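# Hang the ball-filled shallow basket on the stand's peg

## Task

Lift the shallow basket by its cord handle and hang it on the peg of the stand so it stays there unaided. All balls must still be inside the basket at the end; a single ball outside means failure.

## Robot and tools

ROBOT. Two arms, left_arm and right_arm. Calibrated bases in the scene frame: left_arm at (-0.026, +0.254, +0.041) m, quat_wxyz (+1.000, 0, 0, -0.001); right_arm at (-0.010, -0.269, +0.002) m, quat_wxyz (+1.000, 0, 0, +0.025). A camera stand is fixed to the floor behind the arms. Loose objects may occasionally get a brief external nudge.

FRAMES. Scene frame: origin at table-top height, halfway between the nominal bases; +x points out over the table, +z up, left_arm on the +y side (arm names do not match image sides). Reported end_effector_position (m) and end_effector_quat_wxyz use this frame. Printed poses can be off by a few cm, more at long reach. Offsets you send are along each arm's own Hand target axes. Gripper: fingers point along its +z, open and close along its y; the reported point sits between the pads, about 1 cm short of the tips.

execute_actions(actions, cameras). actions is a list of actions. Each action is a table of at most 15 rows, one row per 1/30 s step; a short table repeats its last row to fill 15 steps. Each row has 14 numbers in [-1, 1]: left_arm dx, dy, dz, rx, ry, rz, opening, then right_arm's seven in the same order. Always give all 14, even if one arm stays still. The six pose numbers are an offset from that arm's Hand target as it was when the action began; every row counts from that same start, not from the row before, and the next action starts fresh, so repeating an offset moves further. Scale: 1.0 = 0.6 m for dx, dy, dz and 180 degrees for rx, ry, rz, which form a single rotation vector. opening is absolute: +1 fully open (0.094 m), -1 closed. Zero pose numbers re-request the current Hand target. A 0 in the opening slot closes halfway, so to leave a gripper unchanged resend its present command. Images appear only for an empty actions list or if cameras names them.

move(target, speed, blend, opening_speed, grip_force, blocking, cameras). target: one 14-number row laid out as above, or a list of up to 15 such rows; every row is an offset from the same starting Hand targets, not from the previous row. Paths are straight, end together, take at least 0.5 s and are capped at 10 s total (pauses included). speed: m/s, 0.002 to 2.9, default 0.25 (rotation up to twice that in rad/s); one value or one per target. blend: corner rounding in m, default 0 (stop at each target). opening_speed: rate of the commanded opening, per second on the -1..+1 scale, at least 0.2; use it to close gently. grip_force: newtons per pad, 10 to 50, one value or one per arm; it persists, and below full force closing is slow (about 4 s at 40, 16 s at 10). blocking=false returns after about 0.5 s while the move continues. Moves do not avoid obstacles or the other arm; faster moves stray more and strike harder, and targets set deeper past a contact press harder. Do not route a path near an arm's own base; go around it. The result adds a move: line: done (within 10 mm and 2 degrees), off_target, moving, held, fault, plus limits such as paced (pose clipped) or held (steps withheld).

wait(seconds 0 to 10): lets time pass with commands held; returns early if a move ends. stop: brakes a running move, needing some distance. zoom_image(camera, region): camera is cam_high, cam_low, cam_left_wrist or cam_right_wrist; region [x0, y0, x1, y1] in pixels from the top-left, at most 504 by 504, on that camera's newest image. finished_scene(scene): ends the scene with the given current scene number; irreversible, so the basket must already hang stably with all balls in it, robot free.

CONTROL BEHAVIOUR. Each step the commanded orientation is clipped to within 40 degrees of the measured one. Friction and load can leave a gripper resting a few cm from its command; that is not proof of contact. Waiting does not close the gap; a new action (even zeros) does, or send the remaining distance as an offset. Tiny moves may not start. A blocked arm keeps pushing; to release, command the target back beyond where the gripper is. Near the first joint's axis, small gripper moves can swing the whole arm.

RESULT LINES. Hand target: last commanded pose after clipping, the base for the next offsets. Tool commands: present gripper commands. grip_measured: measured opening on the command scale (up to about 2.5 mm wide when empty; under a firm grip it reads a bit narrower than the part, more for round or small parts). Squeeze grows about 1 N per 0.001 below first-touch reading and jumps to the force limit around 20 N. To release, command well above grip_measured. grip_effort_nm: averaged gripper motor effort, negative closing; not a pad force, has offset and friction residue. Joint torques include arm weight, have per-arm offsets and noise; entries 1 to 3 wrap at ±28 N m. Joint velocities may be summarised as within noise. Joint ranges (rad): waist -2.618..3.054, shoulder 0..3.142, elbow 0..3.142 (straight 2.901), wrist pitch -1.571..1.571, wrist yaw -1.571..1.571, wrist roll -2.094..2.094.

CAMERAS. cam_high, cam_low, cam_left_wrist, cam_right_wrist, each 896x504, pinhole with radial distortion (fovy about 46, 74, 59, 61 degrees).

AVOID. Arm-to-arm contact or closing one gripper on the other's fingers; hard hits on fixed or heavy things; dropping parts or releasing them while moving; tipping balls out; anything leaving the table; strain on an arm's camera cable; fast slams. Watch motor heat: holding loads, stretched poses or pushing at unreachable targets heats motors; MOTOR HOT appears at 75 °C, at 90 °C the arm folds and idles, at 100 °C it goes limp.

Each tool is called after "Request:" as name(argument=value, ...) on one line, values as JSON.

## Session

Request:
execute_actions(actions=[])

Scene clock: 0.00 s.
left_arm: end_effector_position=(+0.3701, +0.3043, +0.1569) grip_measured=+1.000 grip_effort_nm=n/a end_effector_quat_wxyz=(+0.602, -0.092, +0.792, +0.049) | right_arm: end_effector_position=(+0.3970, -0.2283, +0.1270) grip_measured=+1.000 grip_effort_nm=n/a end_effector_quat_wxyz=(+0.617, -0.042, +0.785, +0.022)
Joint positions: left_arm=[0.072 1.502 0.361 0.865 -0.122 -0.07 0.094] | right_arm=[0.055 1.529 0.387 0.903 0.016 -0.014 0.094]
Joint velocities: within noise
Joint torques (N m): no reading
Motor temperatures (°C): left_arm=[24 33 44 43 30 26 32] | right_arm=[27 33 39 37 27 25 27]
Heat: left arm: 44 °C; right arm: 39 °C.
Hand target: left_arm +0.3700, +0.3044, +0.1561; +0.599, -0.093, +0.794, +0.049 | right_arm +0.3965, -0.2284, +0.1250; +0.613, -0.042, +0.788, +0.022
Tool commands: left_gripper/opening=+1.0 right_gripper/opening=+1.0

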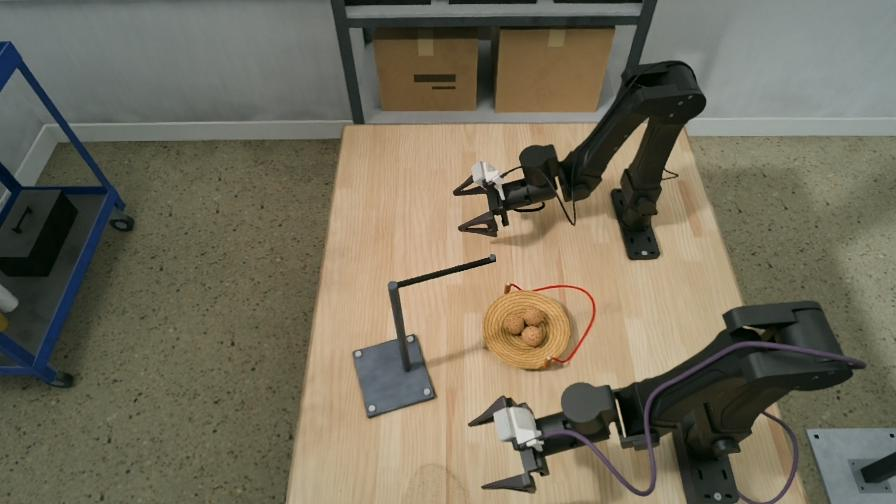

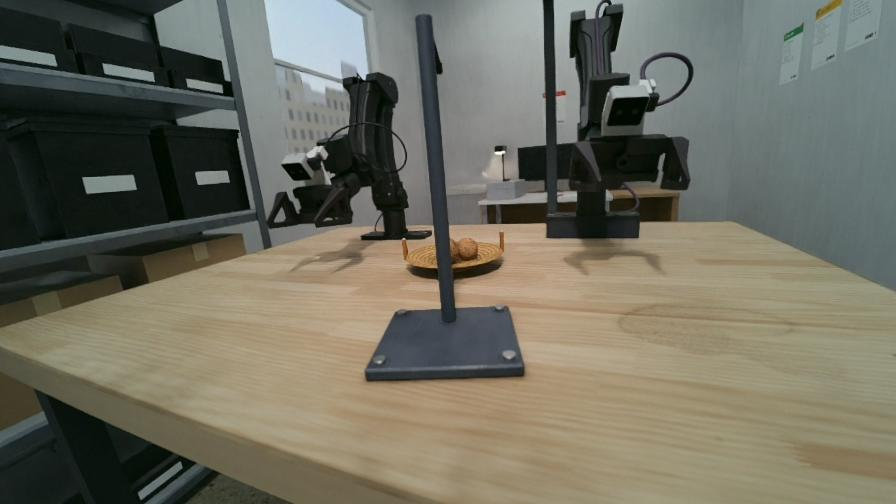

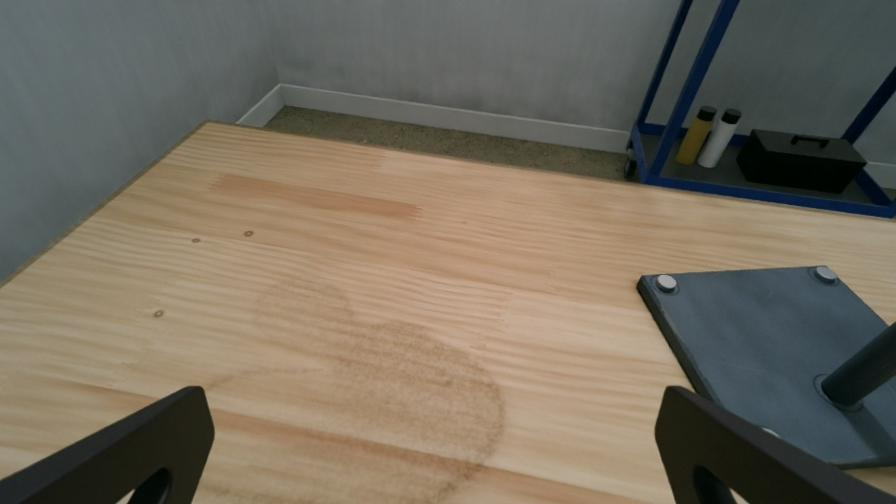

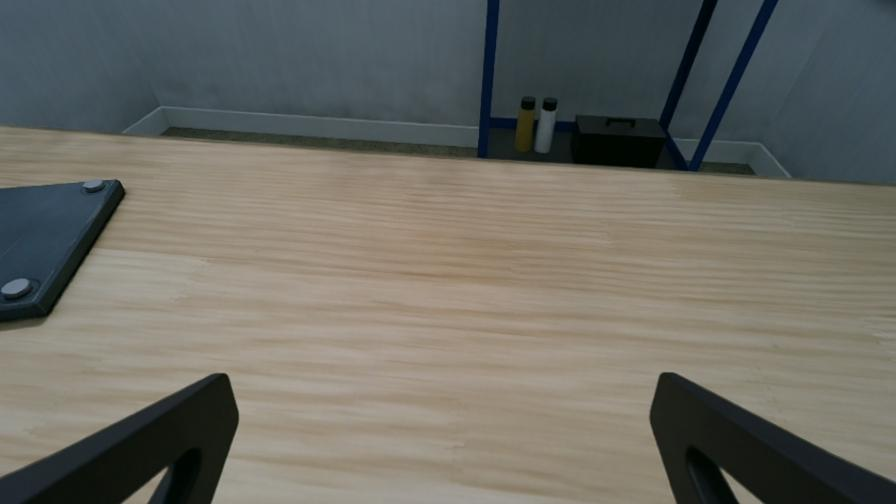

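Request:
zoom_image(camera="cam_high", region=[440, 240, 640, 400])

Request:
zoom_image(camera="cam_high", region=[330, 230, 530, 430])

Request:
zoom_image(camera="cam_low", region=[350, 0, 600, 300])

Scaled by 2.520 from the camera's 896x504 image, which has a finer 1280x720 frame.

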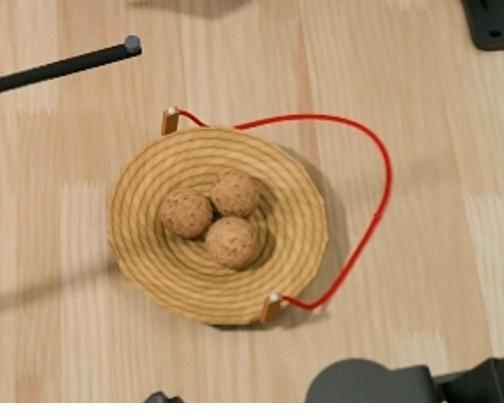

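Scaled by 2.520 from the camera's 896x504 image, which has a finer 1280x720 frame.

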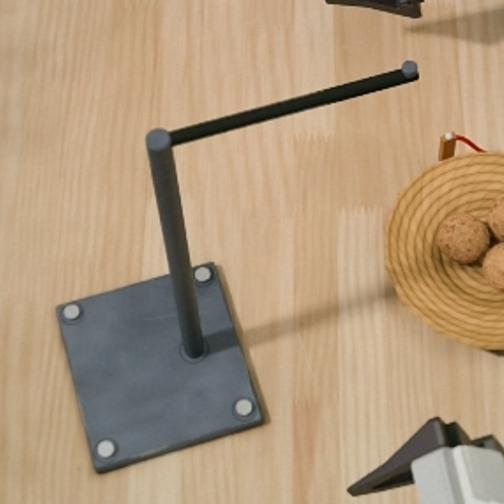

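Scaled by 1.680 from the camera's 896x504 image, which has a finer 1280x720 frame.

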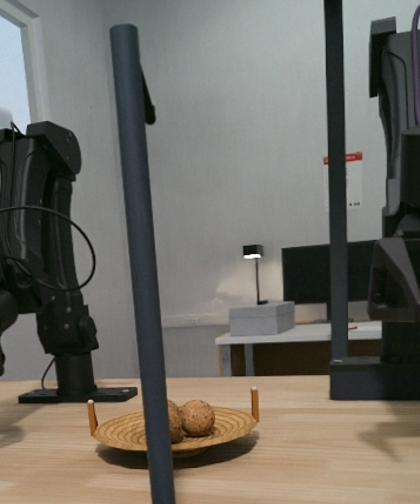

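Request:
move(target=[0.209,-0.518,-0.504,0.353,0.248,0.342,0.0,0,0,0,0,0,0,1], speed=0.2, cameras=["all"])

Scene clock: 236.30 s.
left_arm: end_effector_position=(+0.1173, -0.0638, +0.1295) grip_measured=+0.002 grip_effort_nm=-0.15 end_effector_quat_wxyz=(+0.146, +0.584, +0.791, -0.104) | right_arm: end_effector_position=(+0.3970, -0.2283, +0.1270) grip_measured=+1.000 grip_effort_nm=0.02 end_effector_quat_wxyz=(+0.617, -0.042, +0.785, +0.022)
Joint positions: left_arm=[-1.126 1.552 1.075 -0.735 0.044 0.136 0.047] | right_arm=[0.055 1.529 0.387 0.903 0.016 -0.014 0.094]
Joint torques (N m): left_arm=[-0.31 -5.39 9.46 0.75 0.15 0.08] | right_arm=[0.06 -6.35 6.06 1.56 0.01 -0.02]
Heat: left arm: 46 °C; right arm: 37 °C.
Hand target: left_arm +0.1158, -0.0676, +0.1298; +0.138, +0.591, +0.788, -0.104 | right_arm +0.3965, -0.2284, +0.1250; +0.613, -0.042, +0.788, +0.022
Off the commanded pose: left_arm 0.004 m, 1 deg | right_arm 0.002 m, 1 deg.
move: done

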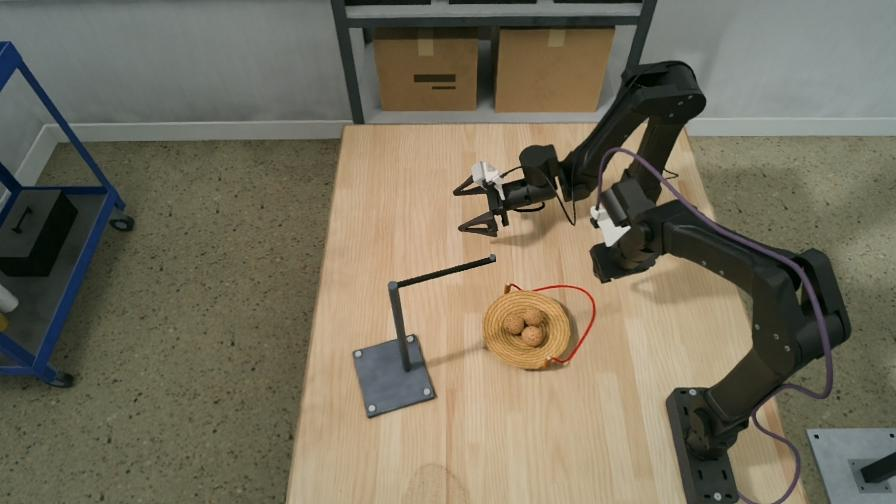

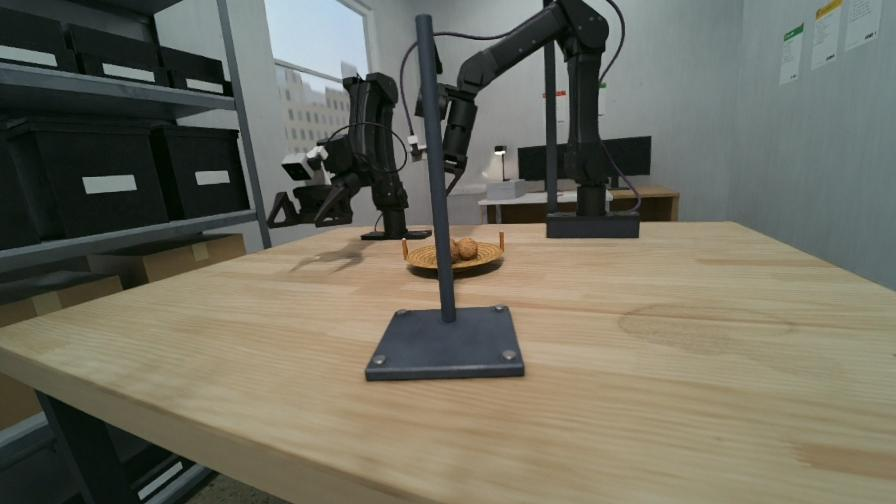

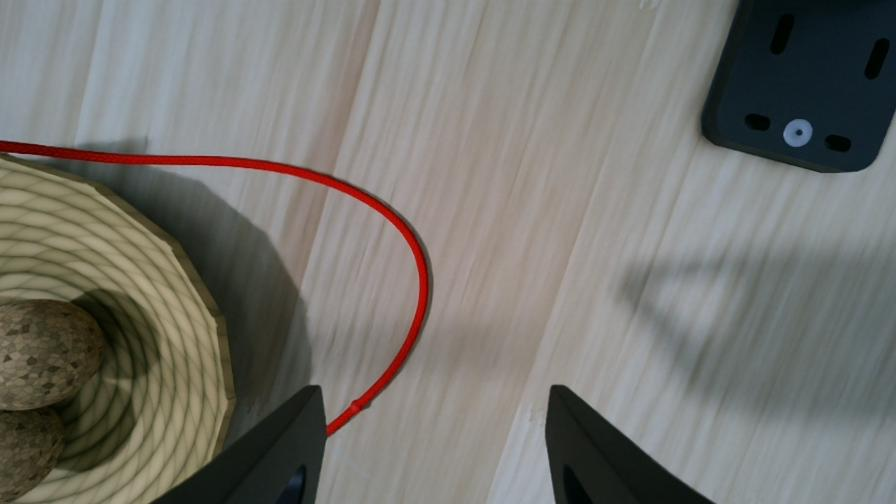

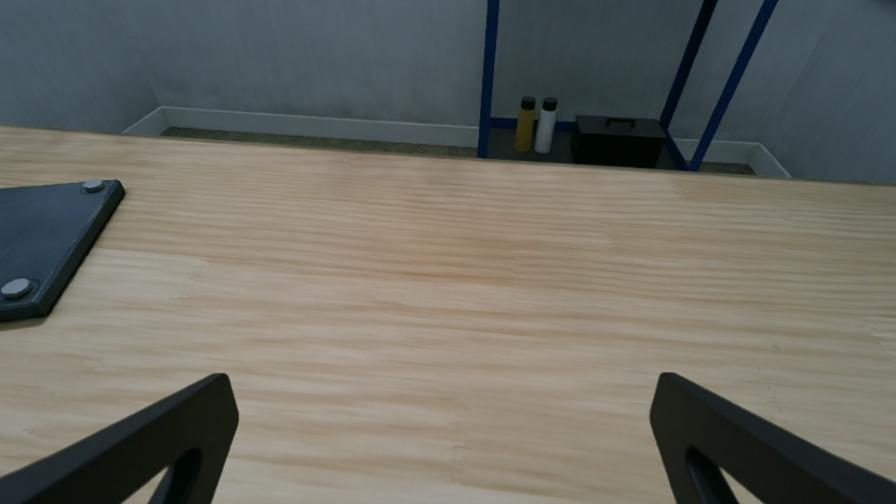

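Request:
move(target=[0.07,0.0093,0.0987,0,0,0,0.0,0,0,0,0,0,0,1], speed=0.15, cameras=["cam_left_wrist","cam_high"])

Scene clock: 257.70 s.
left_arm: end_effector_position=(+0.1159, -0.0492, +0.0675) grip_measured=+0.002 grip_effort_nm=-0.15 end_effector_quat_wxyz=(+0.145, +0.589, +0.788, -0.104) | right_arm: end_effector_position=(+0.3970, -0.2283, +0.1270) grip_measured=+1.000 grip_effort_nm=0.02 end_effector_quat_wxyz=(+0.617, -0.042, +0.785, +0.022)
Joint positions: left_arm=[-1.105 1.594 0.853 -0.476 0.055 0.166 0.047] | right_arm=[0.055 1.529 0.387 0.903 0.016 -0.014 0.094]
Joint torques (N m): left_arm=[0.54 -5.6 5.57 1.14 0.15 0.08] | right_arm=[0.06 -6.37 6.02 1.56 0.01 -0.01]
Heat: left arm: 45 °C; right arm: 37 °C.
Hand target: left_arm +0.1157, -0.0477, +0.0599; +0.139, +0.591, +0.788, -0.104 | right_arm +0.3965, -0.2284, +0.1250; +0.613, -0.042, +0.788, +0.022
Off the commanded pose: left_arm 0.008 m, 1 deg | right_arm 0.002 m, 1 deg.
move: done
Images, in order (width x height): cam_high 896x504, cam_left_wrist 896x504.

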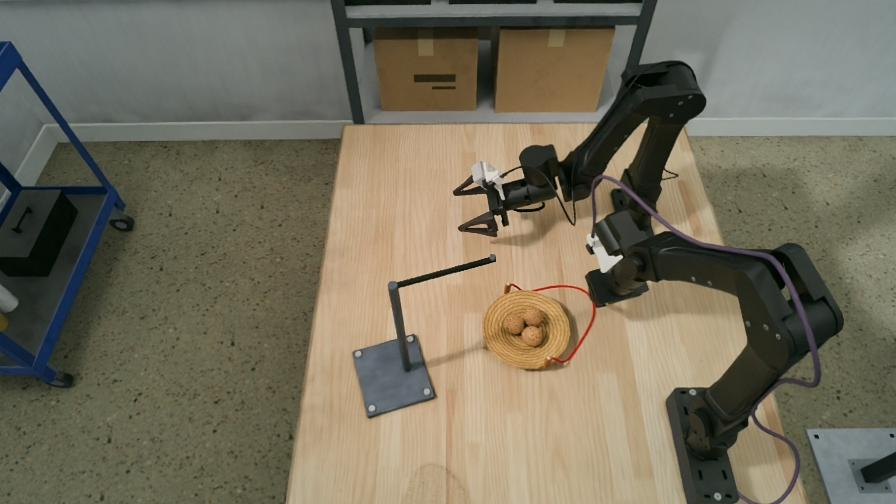

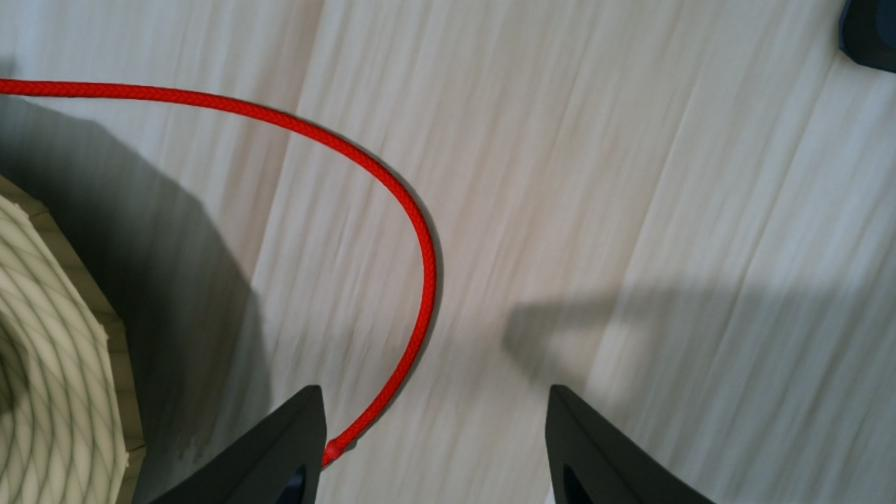

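Request:
move(target=[0.0548,0.0243,0.051,0.054,0,0.1485,0.0,0,0,0,0,0,0,1], speed=0.1, cameras=["cam_left_wrist","cam_high"])

Scene clock: 307.57 s.
left_arm: end_effector_position=(+0.1275, -0.0269, +0.0287) grip_measured=+0.002 grip_effort_nm=-0.15 end_effector_quat_wxyz=(+0.118, +0.765, +0.620, -0.128) | right_arm: end_effector_position=(+0.3970, -0.2283, +0.1270) grip_measured=+1.000 grip_effort_nm=0.02 end_effector_quat_wxyz=(+0.617, -0.042, +0.785, +0.022)
Joint positions: left_arm=[-0.937 1.707 0.806 -0.415 0.242 0.809 0.047] | right_arm=[0.055 1.529 0.387 0.903 0.016 -0.014 0.094]
Joint torques (N m): left_arm=[0.57 -5.61 4.6 0.94 0.33 0.1] | right_arm=[0.08 -6.35 6.08 1.55 0 -0.01]
Heat: left arm: 45 °C; right arm: 37 °C.
Hand target: left_arm +0.1240, -0.0238, +0.0198; +0.109, +0.766, +0.619, -0.135 | right_arm +0.3965, -0.2284, +0.1250; +0.613, -0.042, +0.788, +0.022
Off the commanded pose: left_arm 0.010 m, 1 deg | right_arm 0.002 m, 1 deg.
move: done
Images, in order (width x height): cam_high 896x504, cam_left_wrist 896x504.

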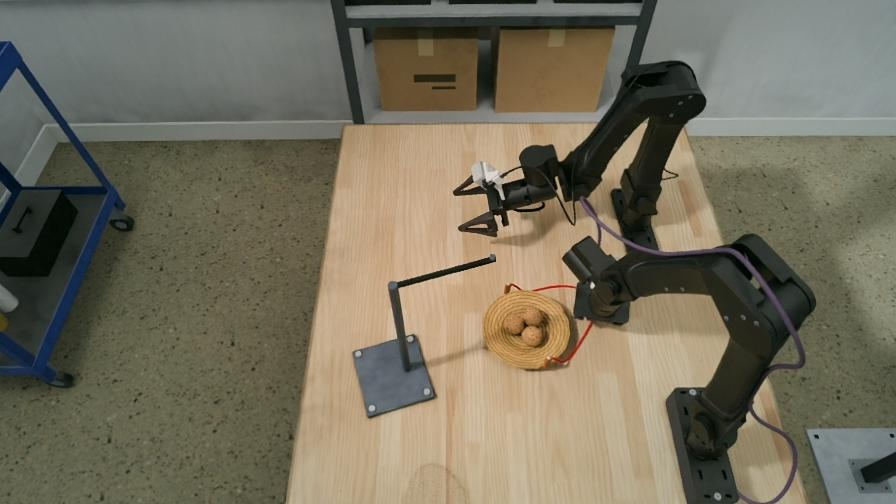

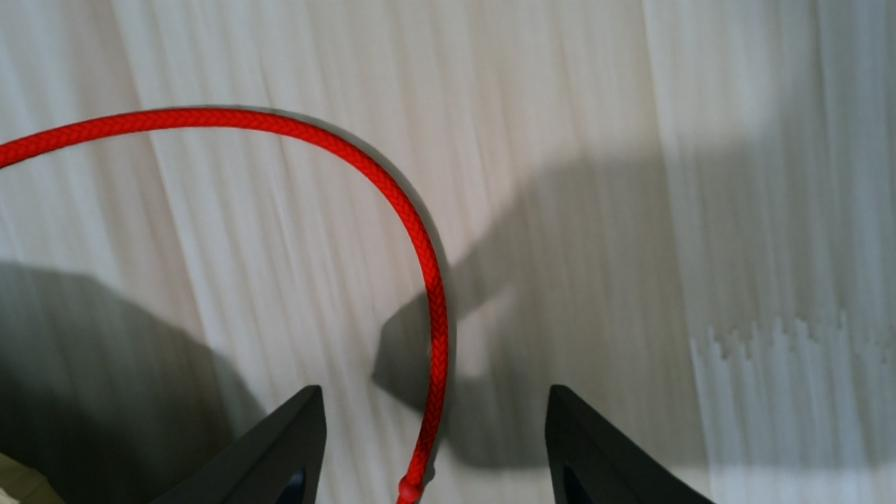

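Request:
move(target=[-0.0112,0,0.032,0,0,0,0.0,0,0,0,0,0,0,1], speed=0.05, cameras=["cam_left_wrist"])

Scene clock: 317.53 s.
left_arm: end_effector_position=(+0.1265, -0.0356, +0.0151) grip_measured=+0.002 grip_effort_nm=-0.13 end_effector_quat_wxyz=(+0.119, +0.765, +0.619, -0.130) | right_arm: end_effector_position=(+0.3970, -0.2283, +0.1270) grip_measured=+1.000 grip_effort_nm=0.02 end_effector_quat_wxyz=(+0.617, -0.042, +0.785, +0.022)
Joint positions: left_arm=[-0.955 1.766 0.806 -0.35 0.241 0.792 0.047] | right_arm=[0.055 1.529 0.387 0.903 0.016 -0.014 0.094]
Joint torques (N m): left_arm=[-0.65 -4.85 5 1.05 0.26 -0.07] | right_arm=[0.06 -6.37 6.06 1.56 0.01 -0.01]
Motor temperatures (°C): left_arm=[24 31 44 38 27 26 28] | right_arm=[26 31 36 37 24 24 25]
Heat: left arm: 44 °C; right arm: 37 °C.
Hand target: left_arm +0.1213, -0.0365, +0.0042; +0.109, +0.766, +0.619, -0.135 | right_arm +0.3965, -0.2284, +0.1250; +0.613, -0.042, +0.788, +0.022
Off the commanded pose: left_arm 0.012 m, 1 deg | right_arm 0.002 m, 1 deg.
move: off_target (left_arm)
Images, in order (width x height): cam_left_wrist 896x504.

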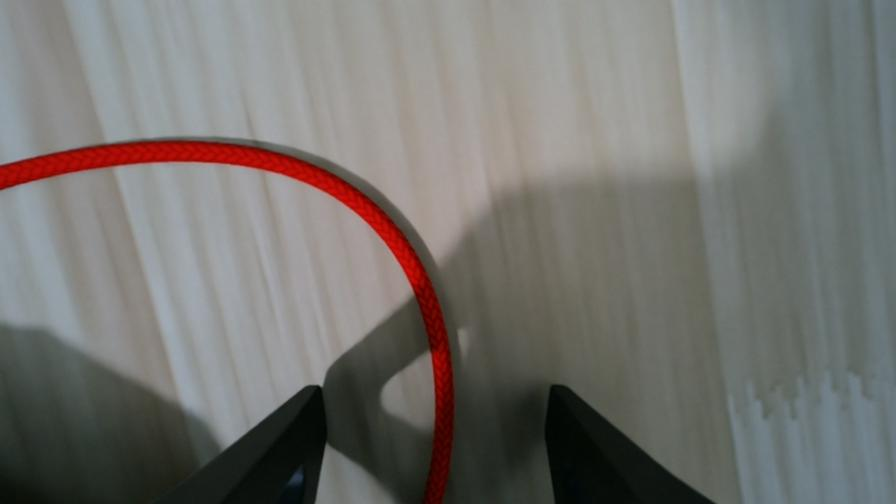

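Request:
move(target=[0,0,0.01,0,0,0,-0.6,0,0,0,0,0,0,1], speed=0.03, opening_speed=0.5, cameras=["cam_left_wrist"])

Scene clock: 326.33 s.
left_arm: end_effector_position=(+0.1294, -0.0448, +0.0146) grip_measured=-0.597 grip_effort_nm=-0.17 end_effector_quat_wxyz=(+0.135, +0.765, +0.616, -0.136) | right_arm: end_effector_position=(+0.3970, -0.2283, +0.1270) grip_measured=+1.000 grip_effort_nm=0.02 end_effector_quat_wxyz=(+0.617, -0.042, +0.785, +0.022)
Joint positions: left_arm=[-0.959 1.779 0.806 -0.301 0.25 0.787 0.019] | right_arm=[0.055 1.529 0.387 0.903 0.016 -0.014 0.094]
Joint torques (N m): left_arm=[-0.72 -4.42 4.79 0.83 0.17 -0.06] | right_arm=[0.09 -6.35 6.08 1.56 0 -0.02]
Heat: left arm: 44 °C; right arm: 37 °C.
Hand target: left_arm +0.1209, -0.0384, -0.0016; +0.109, +0.766, +0.619, -0.135 | right_arm +0.3965, -0.2284, +0.1250; +0.613, -0.042, +0.788, +0.022
Off the commanded pose: left_arm 0.019 m, 3 deg | right_arm 0.002 m, 1 deg.
move: off_target (left_arm)
Images, in order (width x height): cam_left_wrist 896x504.

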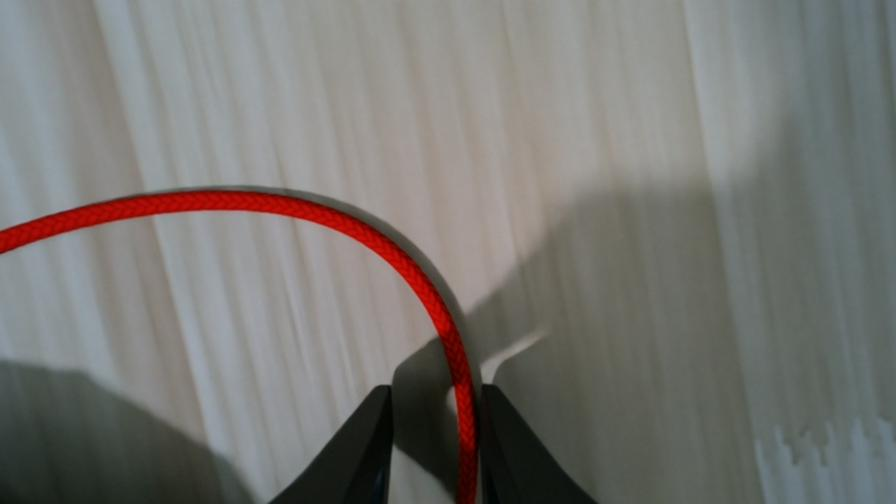

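Request:
move(target=[0.0073,-0.0025,-0.0132,0,0,0,-0.6,0,0,0,0,0,0,1], speed=0.05, cameras=["cam_left_wrist"])

Scene clock: 333.97 s.
left_arm: end_effector_position=(+0.1294, -0.0449, +0.0146) grip_measured=-0.597 grip_effort_nm=-0.17 end_effector_quat_wxyz=(+0.135, +0.765, +0.615, -0.136) | right_arm: end_effector_position=(+0.3970, -0.2283, +0.1270) grip_measured=+1.000 grip_effort_nm=0.02 end_effector_quat_wxyz=(+0.617, -0.042, +0.785, +0.022)
Joint positions: left_arm=[-0.959 1.779 0.806 -0.301 0.251 0.787 0.019] | right_arm=[0.055 1.529 0.387 0.903 0.016 -0.014 0.094]
Joint torques (N m): left_arm=[0.34 -7.34 3.78 0.56 0.21 0.07] | right_arm=[0.05 -6.35 6.05 1.56 0 -0.01]
Heat: left arm: 43 °C; right arm: 37 °C.
Hand target: left_arm +0.1208, -0.0315, +0.0044; +0.109, +0.766, +0.619, -0.135 | right_arm +0.3965, -0.2284, +0.1250; +0.613, -0.042, +0.788, +0.022
Off the commanded pose: left_arm 0.019 m, 3 deg | right_arm 0.002 m, 1 deg.
move: off_target (left_arm)
Images, in order (width x height): cam_left_wrist 896x504.

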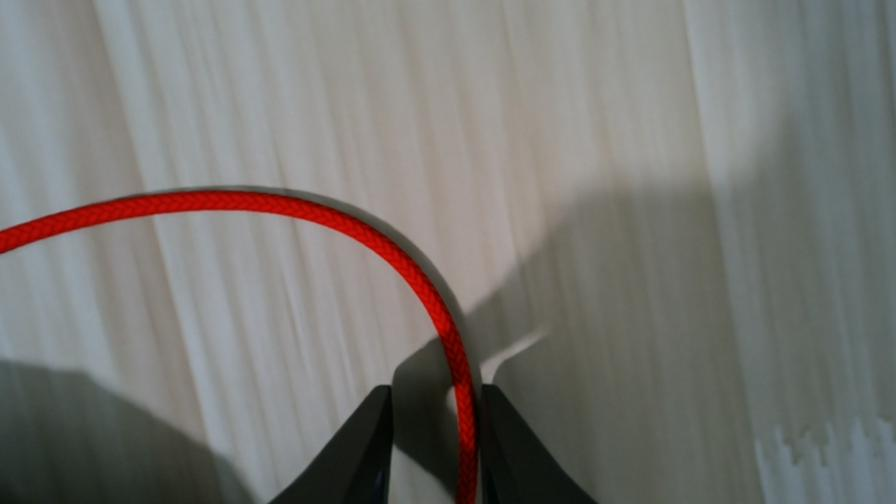

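Request:
move(target=[0,0,0,0,0,0,-1,0,0,0,0,0,0,1], speed=0.05, opening_speed=0.5, cameras=["cam_left_wrist"])

Scene clock: 340.20 s.
left_arm: end_effector_position=(+0.1292, -0.0450, +0.0147) grip_measured=-0.982 grip_effort_nm=-0.99 end_effector_quat_wxyz=(+0.135, +0.765, +0.615, -0.136) | right_arm: end_effector_position=(+0.3970, -0.2283, +0.1270) grip_measured=+1.000 grip_effort_nm=0.02 end_effector_quat_wxyz=(+0.617, -0.042, +0.785, +0.022)
Joint positions: left_arm=[-0.959 1.779 0.806 -0.301 0.252 0.787 0.001] | right_arm=[0.055 1.529 0.387 0.903 0.016 -0.014 0.094]
Joint torques (N m): left_arm=[0.32 -7.35 3.78 0.56 0.19 0.07] | right_arm=[0.1 -6.37 6.02 1.55 0.01 -0.02]
Heat: left arm: 43 °C; right arm: 37 °C.
Hand target: left_arm +0.1209, -0.0314, +0.0044; +0.109, +0.766, +0.619, -0.135 | right_arm +0.3965, -0.2284, +0.1250; +0.613, -0.042, +0.788, +0.022
Off the commanded pose: left_arm 0.019 m, 3 deg | right_arm 0.002 m, 1 deg.
move: off_target (left_arm)
Images, in order (width x height): cam_left_wrist 896x504.

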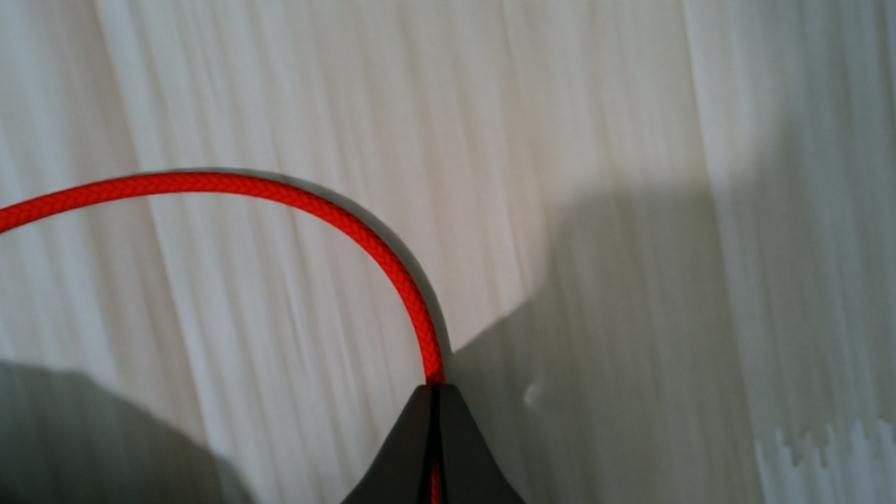

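Request:
move(target=[-0.0,0,-0.06,0,0,0,-1,0,0,0,0,0,0,1], speed=0.06, cameras=["cam_left_wrist","cam_high","cam_low"])

Scene clock: 346.67 s.
left_arm: end_effector_position=(+0.1222, -0.0190, +0.0301) grip_measured=-0.982 grip_effort_nm=-0.98 end_effector_quat_wxyz=(+0.102, +0.765, +0.622, -0.131) | right_arm: end_effector_position=(+0.3970, -0.2283, +0.1270) grip_measured=+1.000 grip_effort_nm=0.02 end_effector_quat_wxyz=(+0.617, -0.042, +0.785, +0.022)
Joint positions: left_arm=[-0.929 1.694 0.806 -0.462 0.253 0.818 0.001] | right_arm=[0.055 1.529 0.387 0.903 0.016 -0.014 0.094]
Joint torques (N m): left_arm=[0.58 -10.07 6.16 0.48 0.26 0.09] | right_arm=[0.06 -6.32 6.08 1.56 0 -0.01]
Heat: left arm: 43 °C; right arm: 37 °C.
Hand target: left_arm +0.1234, -0.0195, +0.0383; +0.109, +0.766, +0.619, -0.135 | right_arm +0.3965, -0.2284, +0.1250; +0.613, -0.042, +0.788, +0.022
Off the commanded pose: left_arm 0.008 m, 1 deg | right_arm 0.002 m, 1 deg.
move: done
Images, in order (width x height): cam_high 896x504, cam_low 896x504, cam_left_wrist 896x504.

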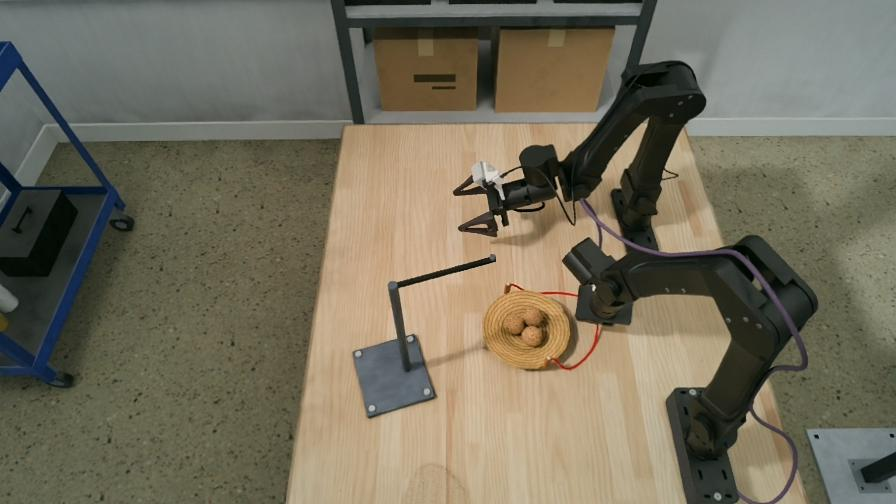

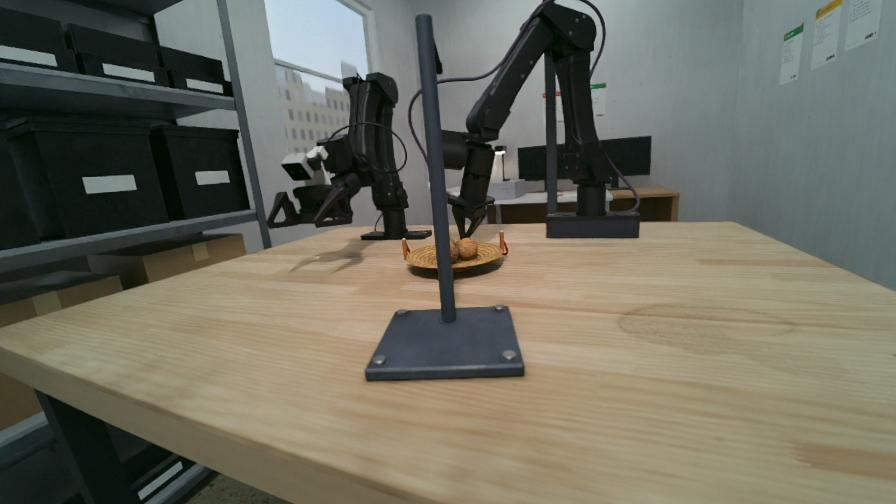

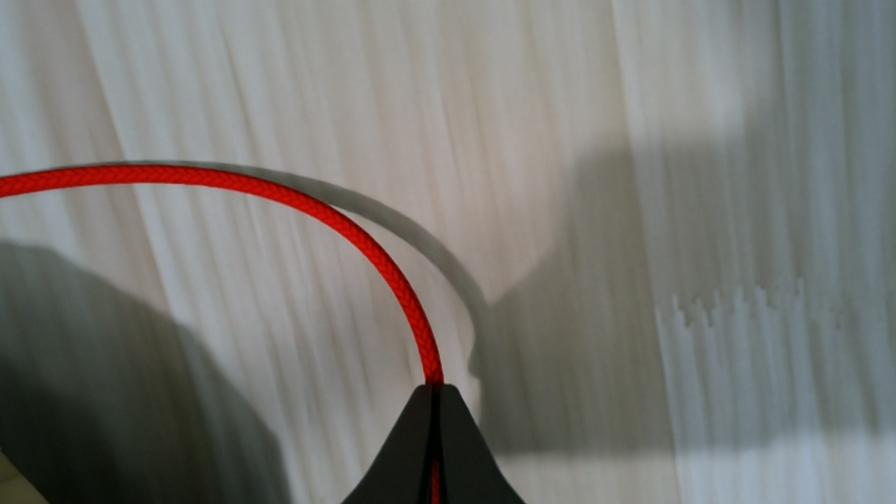

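Request:
move(target=[0.033,0.2123,-0.2997,-0.0873,-0.1085,-0.1507,-1,0,0,0,0,0,0,1], speed=0.1, cameras=["all"])

Scene clock: 371.80 s.
left_arm: end_effector_position=(+0.2647, +0.0330, +0.1838) grip_measured=-0.982 grip_effort_nm=-0.98 end_effector_quat_wxyz=(+0.265, +0.548, +0.770, -0.192) | right_arm: end_effector_position=(+0.3970, -0.2283, +0.1270) grip_measured=+1.000 grip_effort_nm=0.02 end_effector_quat_wxyz=(+0.617, -0.042, +0.785, +0.022)
Joint positions: left_arm=[-0.425 1.482 1.103 -0.699 0.469 0.69 0.001] | right_arm=[0.055 1.529 0.387 0.903 0.016 -0.014 0.094]
Joint torques (N m): left_arm=[0.46 -9.33 9.62 0.95 0.43 -0.06] | right_arm=[0.03 -6.37 6.08 1.56 0.01 -0.01]
Heat: left arm: 43 °C; right arm: 37 °C.
Hand target: left_arm +0.2648, +0.0319, +0.2005; +0.279, +0.546, +0.765, -0.198 | right_arm +0.3965, -0.2284, +0.1250; +0.613, -0.042, +0.788, +0.022
Off the commanded pose: left_arm 0.017 m, 2 deg | right_arm 0.002 m, 1 deg.
move: off_target (left_arm)

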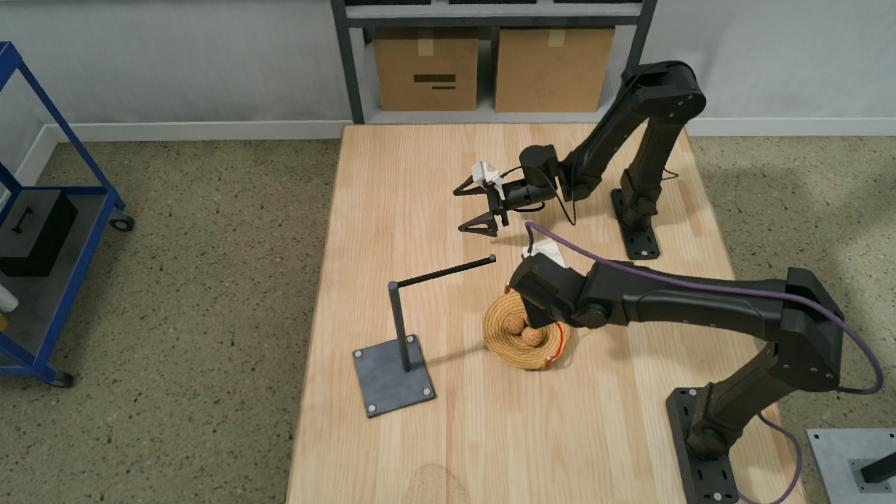

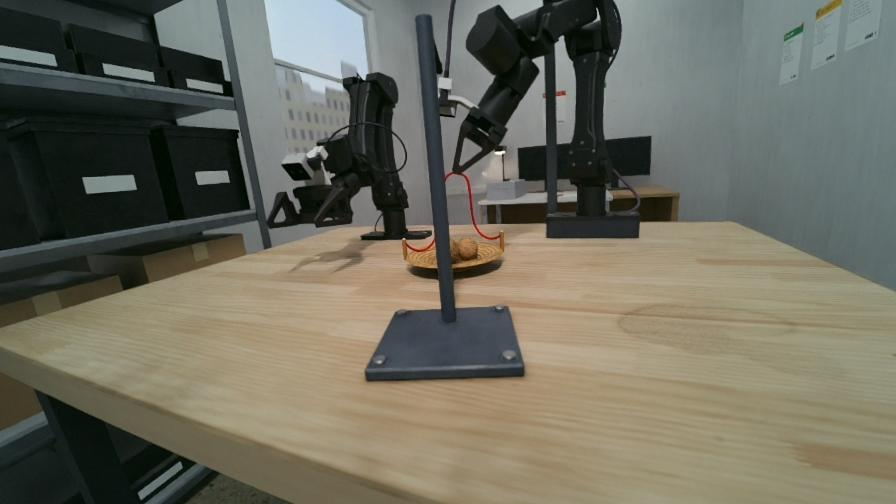

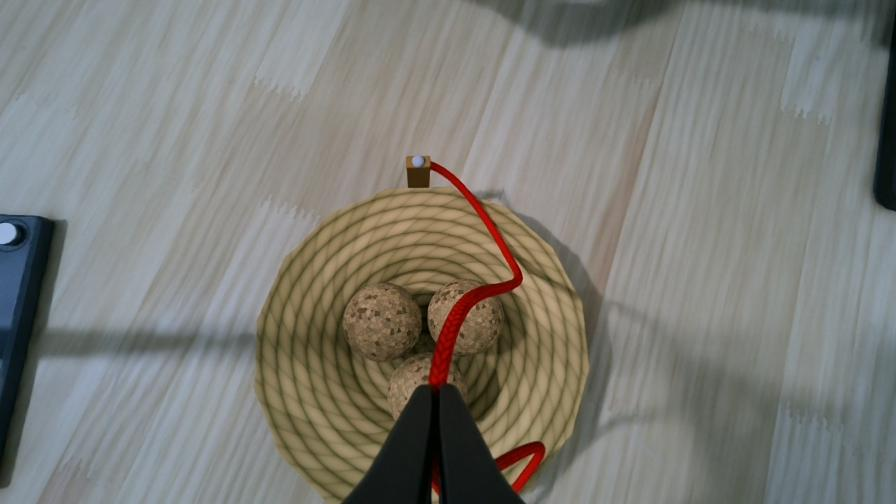

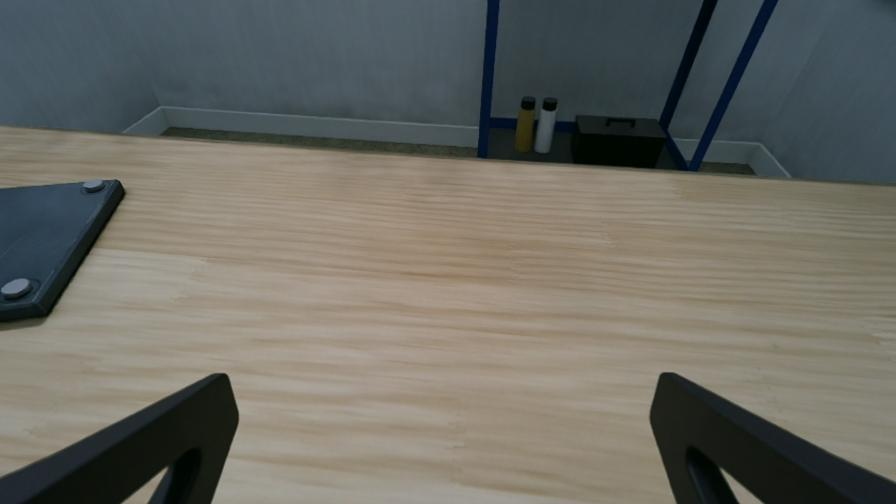

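Request:
move(target=[-0.074,0.023,-0.0563,0,-0.139,0,-1,0,0,0,0,0,0,1], speed=0.08, cameras=["all"])

Scene clock: 389.10 s.
left_arm: end_effector_position=(+0.2866, +0.0228, +0.2502) grip_measured=-0.982 grip_effort_nm=-0.98 end_effector_quat_wxyz=(+0.430, +0.490, +0.693, -0.308) | right_arm: end_effector_position=(+0.3970, -0.2283, +0.1270) grip_measured=+1.000 grip_effort_nm=0.02 end_effector_quat_wxyz=(+0.617, -0.042, +0.785, +0.022)
Joint positions: left_arm=[-0.293 1.374 0.96 -0.283 0.812 0.539 0.001] | right_arm=[0.055 1.529 0.387 0.903 0.016 -0.014 0.094]
Joint torques (N m): left_arm=[0.58 -8.69 6.19 1.78 0.46 -0.04] | right_arm=[0.03 -6.34 6.06 1.56 0.01 -0.02]
Heat: left arm: 44 °C; right arm: 37 °C.
Hand target: left_arm +0.2818, +0.0247, +0.2549; +0.438, +0.490, +0.687, -0.312 | right_arm +0.3965, -0.2284, +0.1250; +0.613, -0.042, +0.788, +0.022
Off the commanded pose: left_arm 0.007 m, 1 deg | right_arm 0.002 m, 1 deg.
move: done

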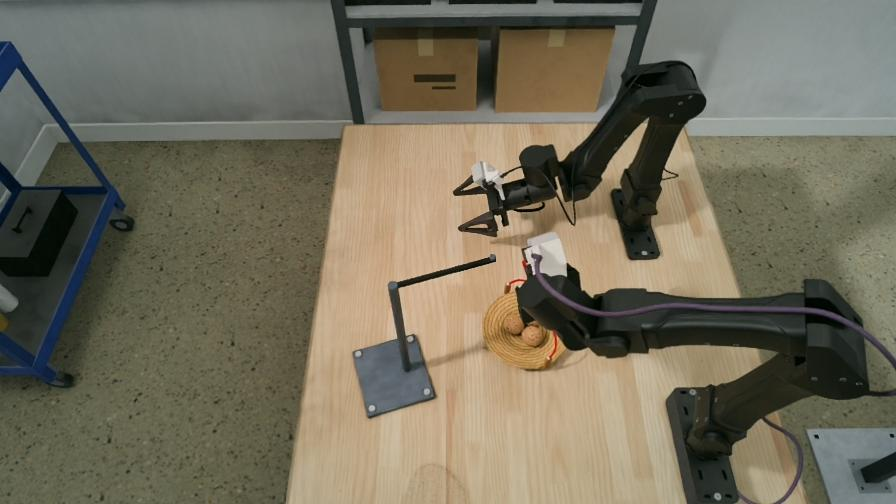

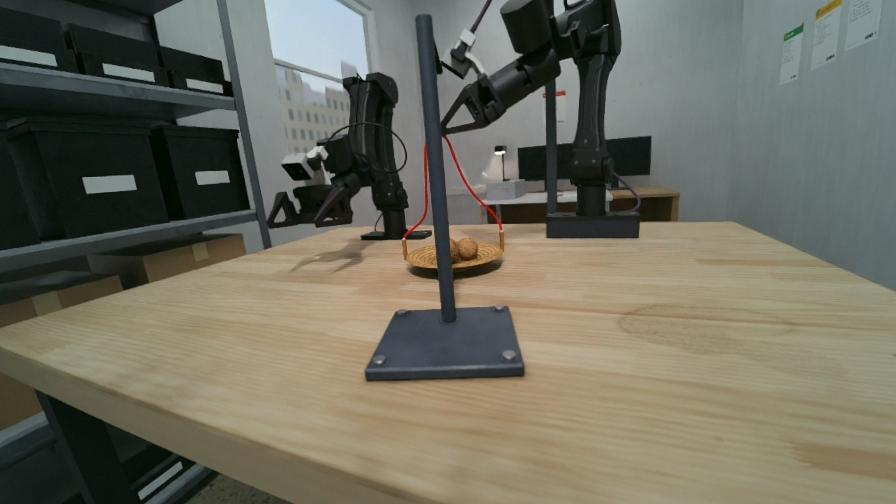

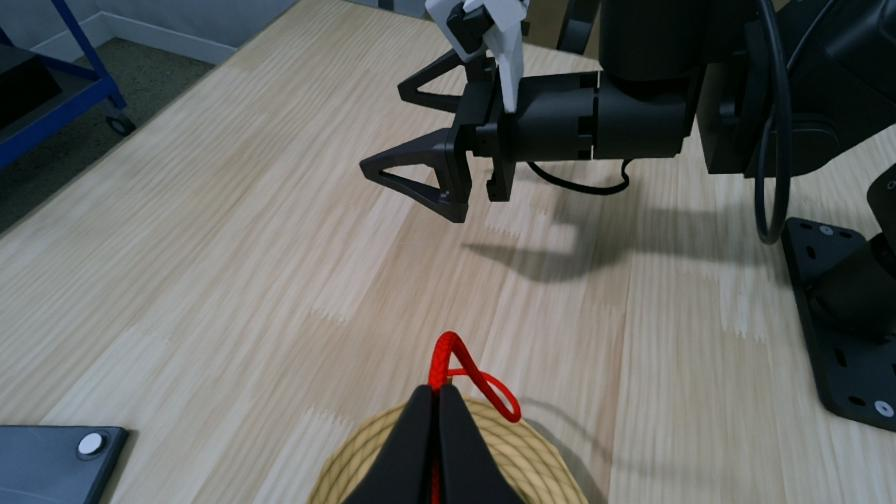

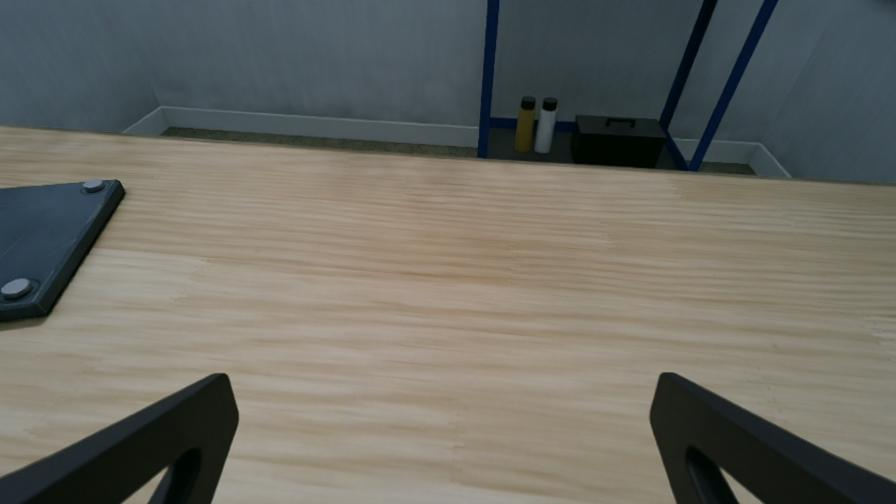

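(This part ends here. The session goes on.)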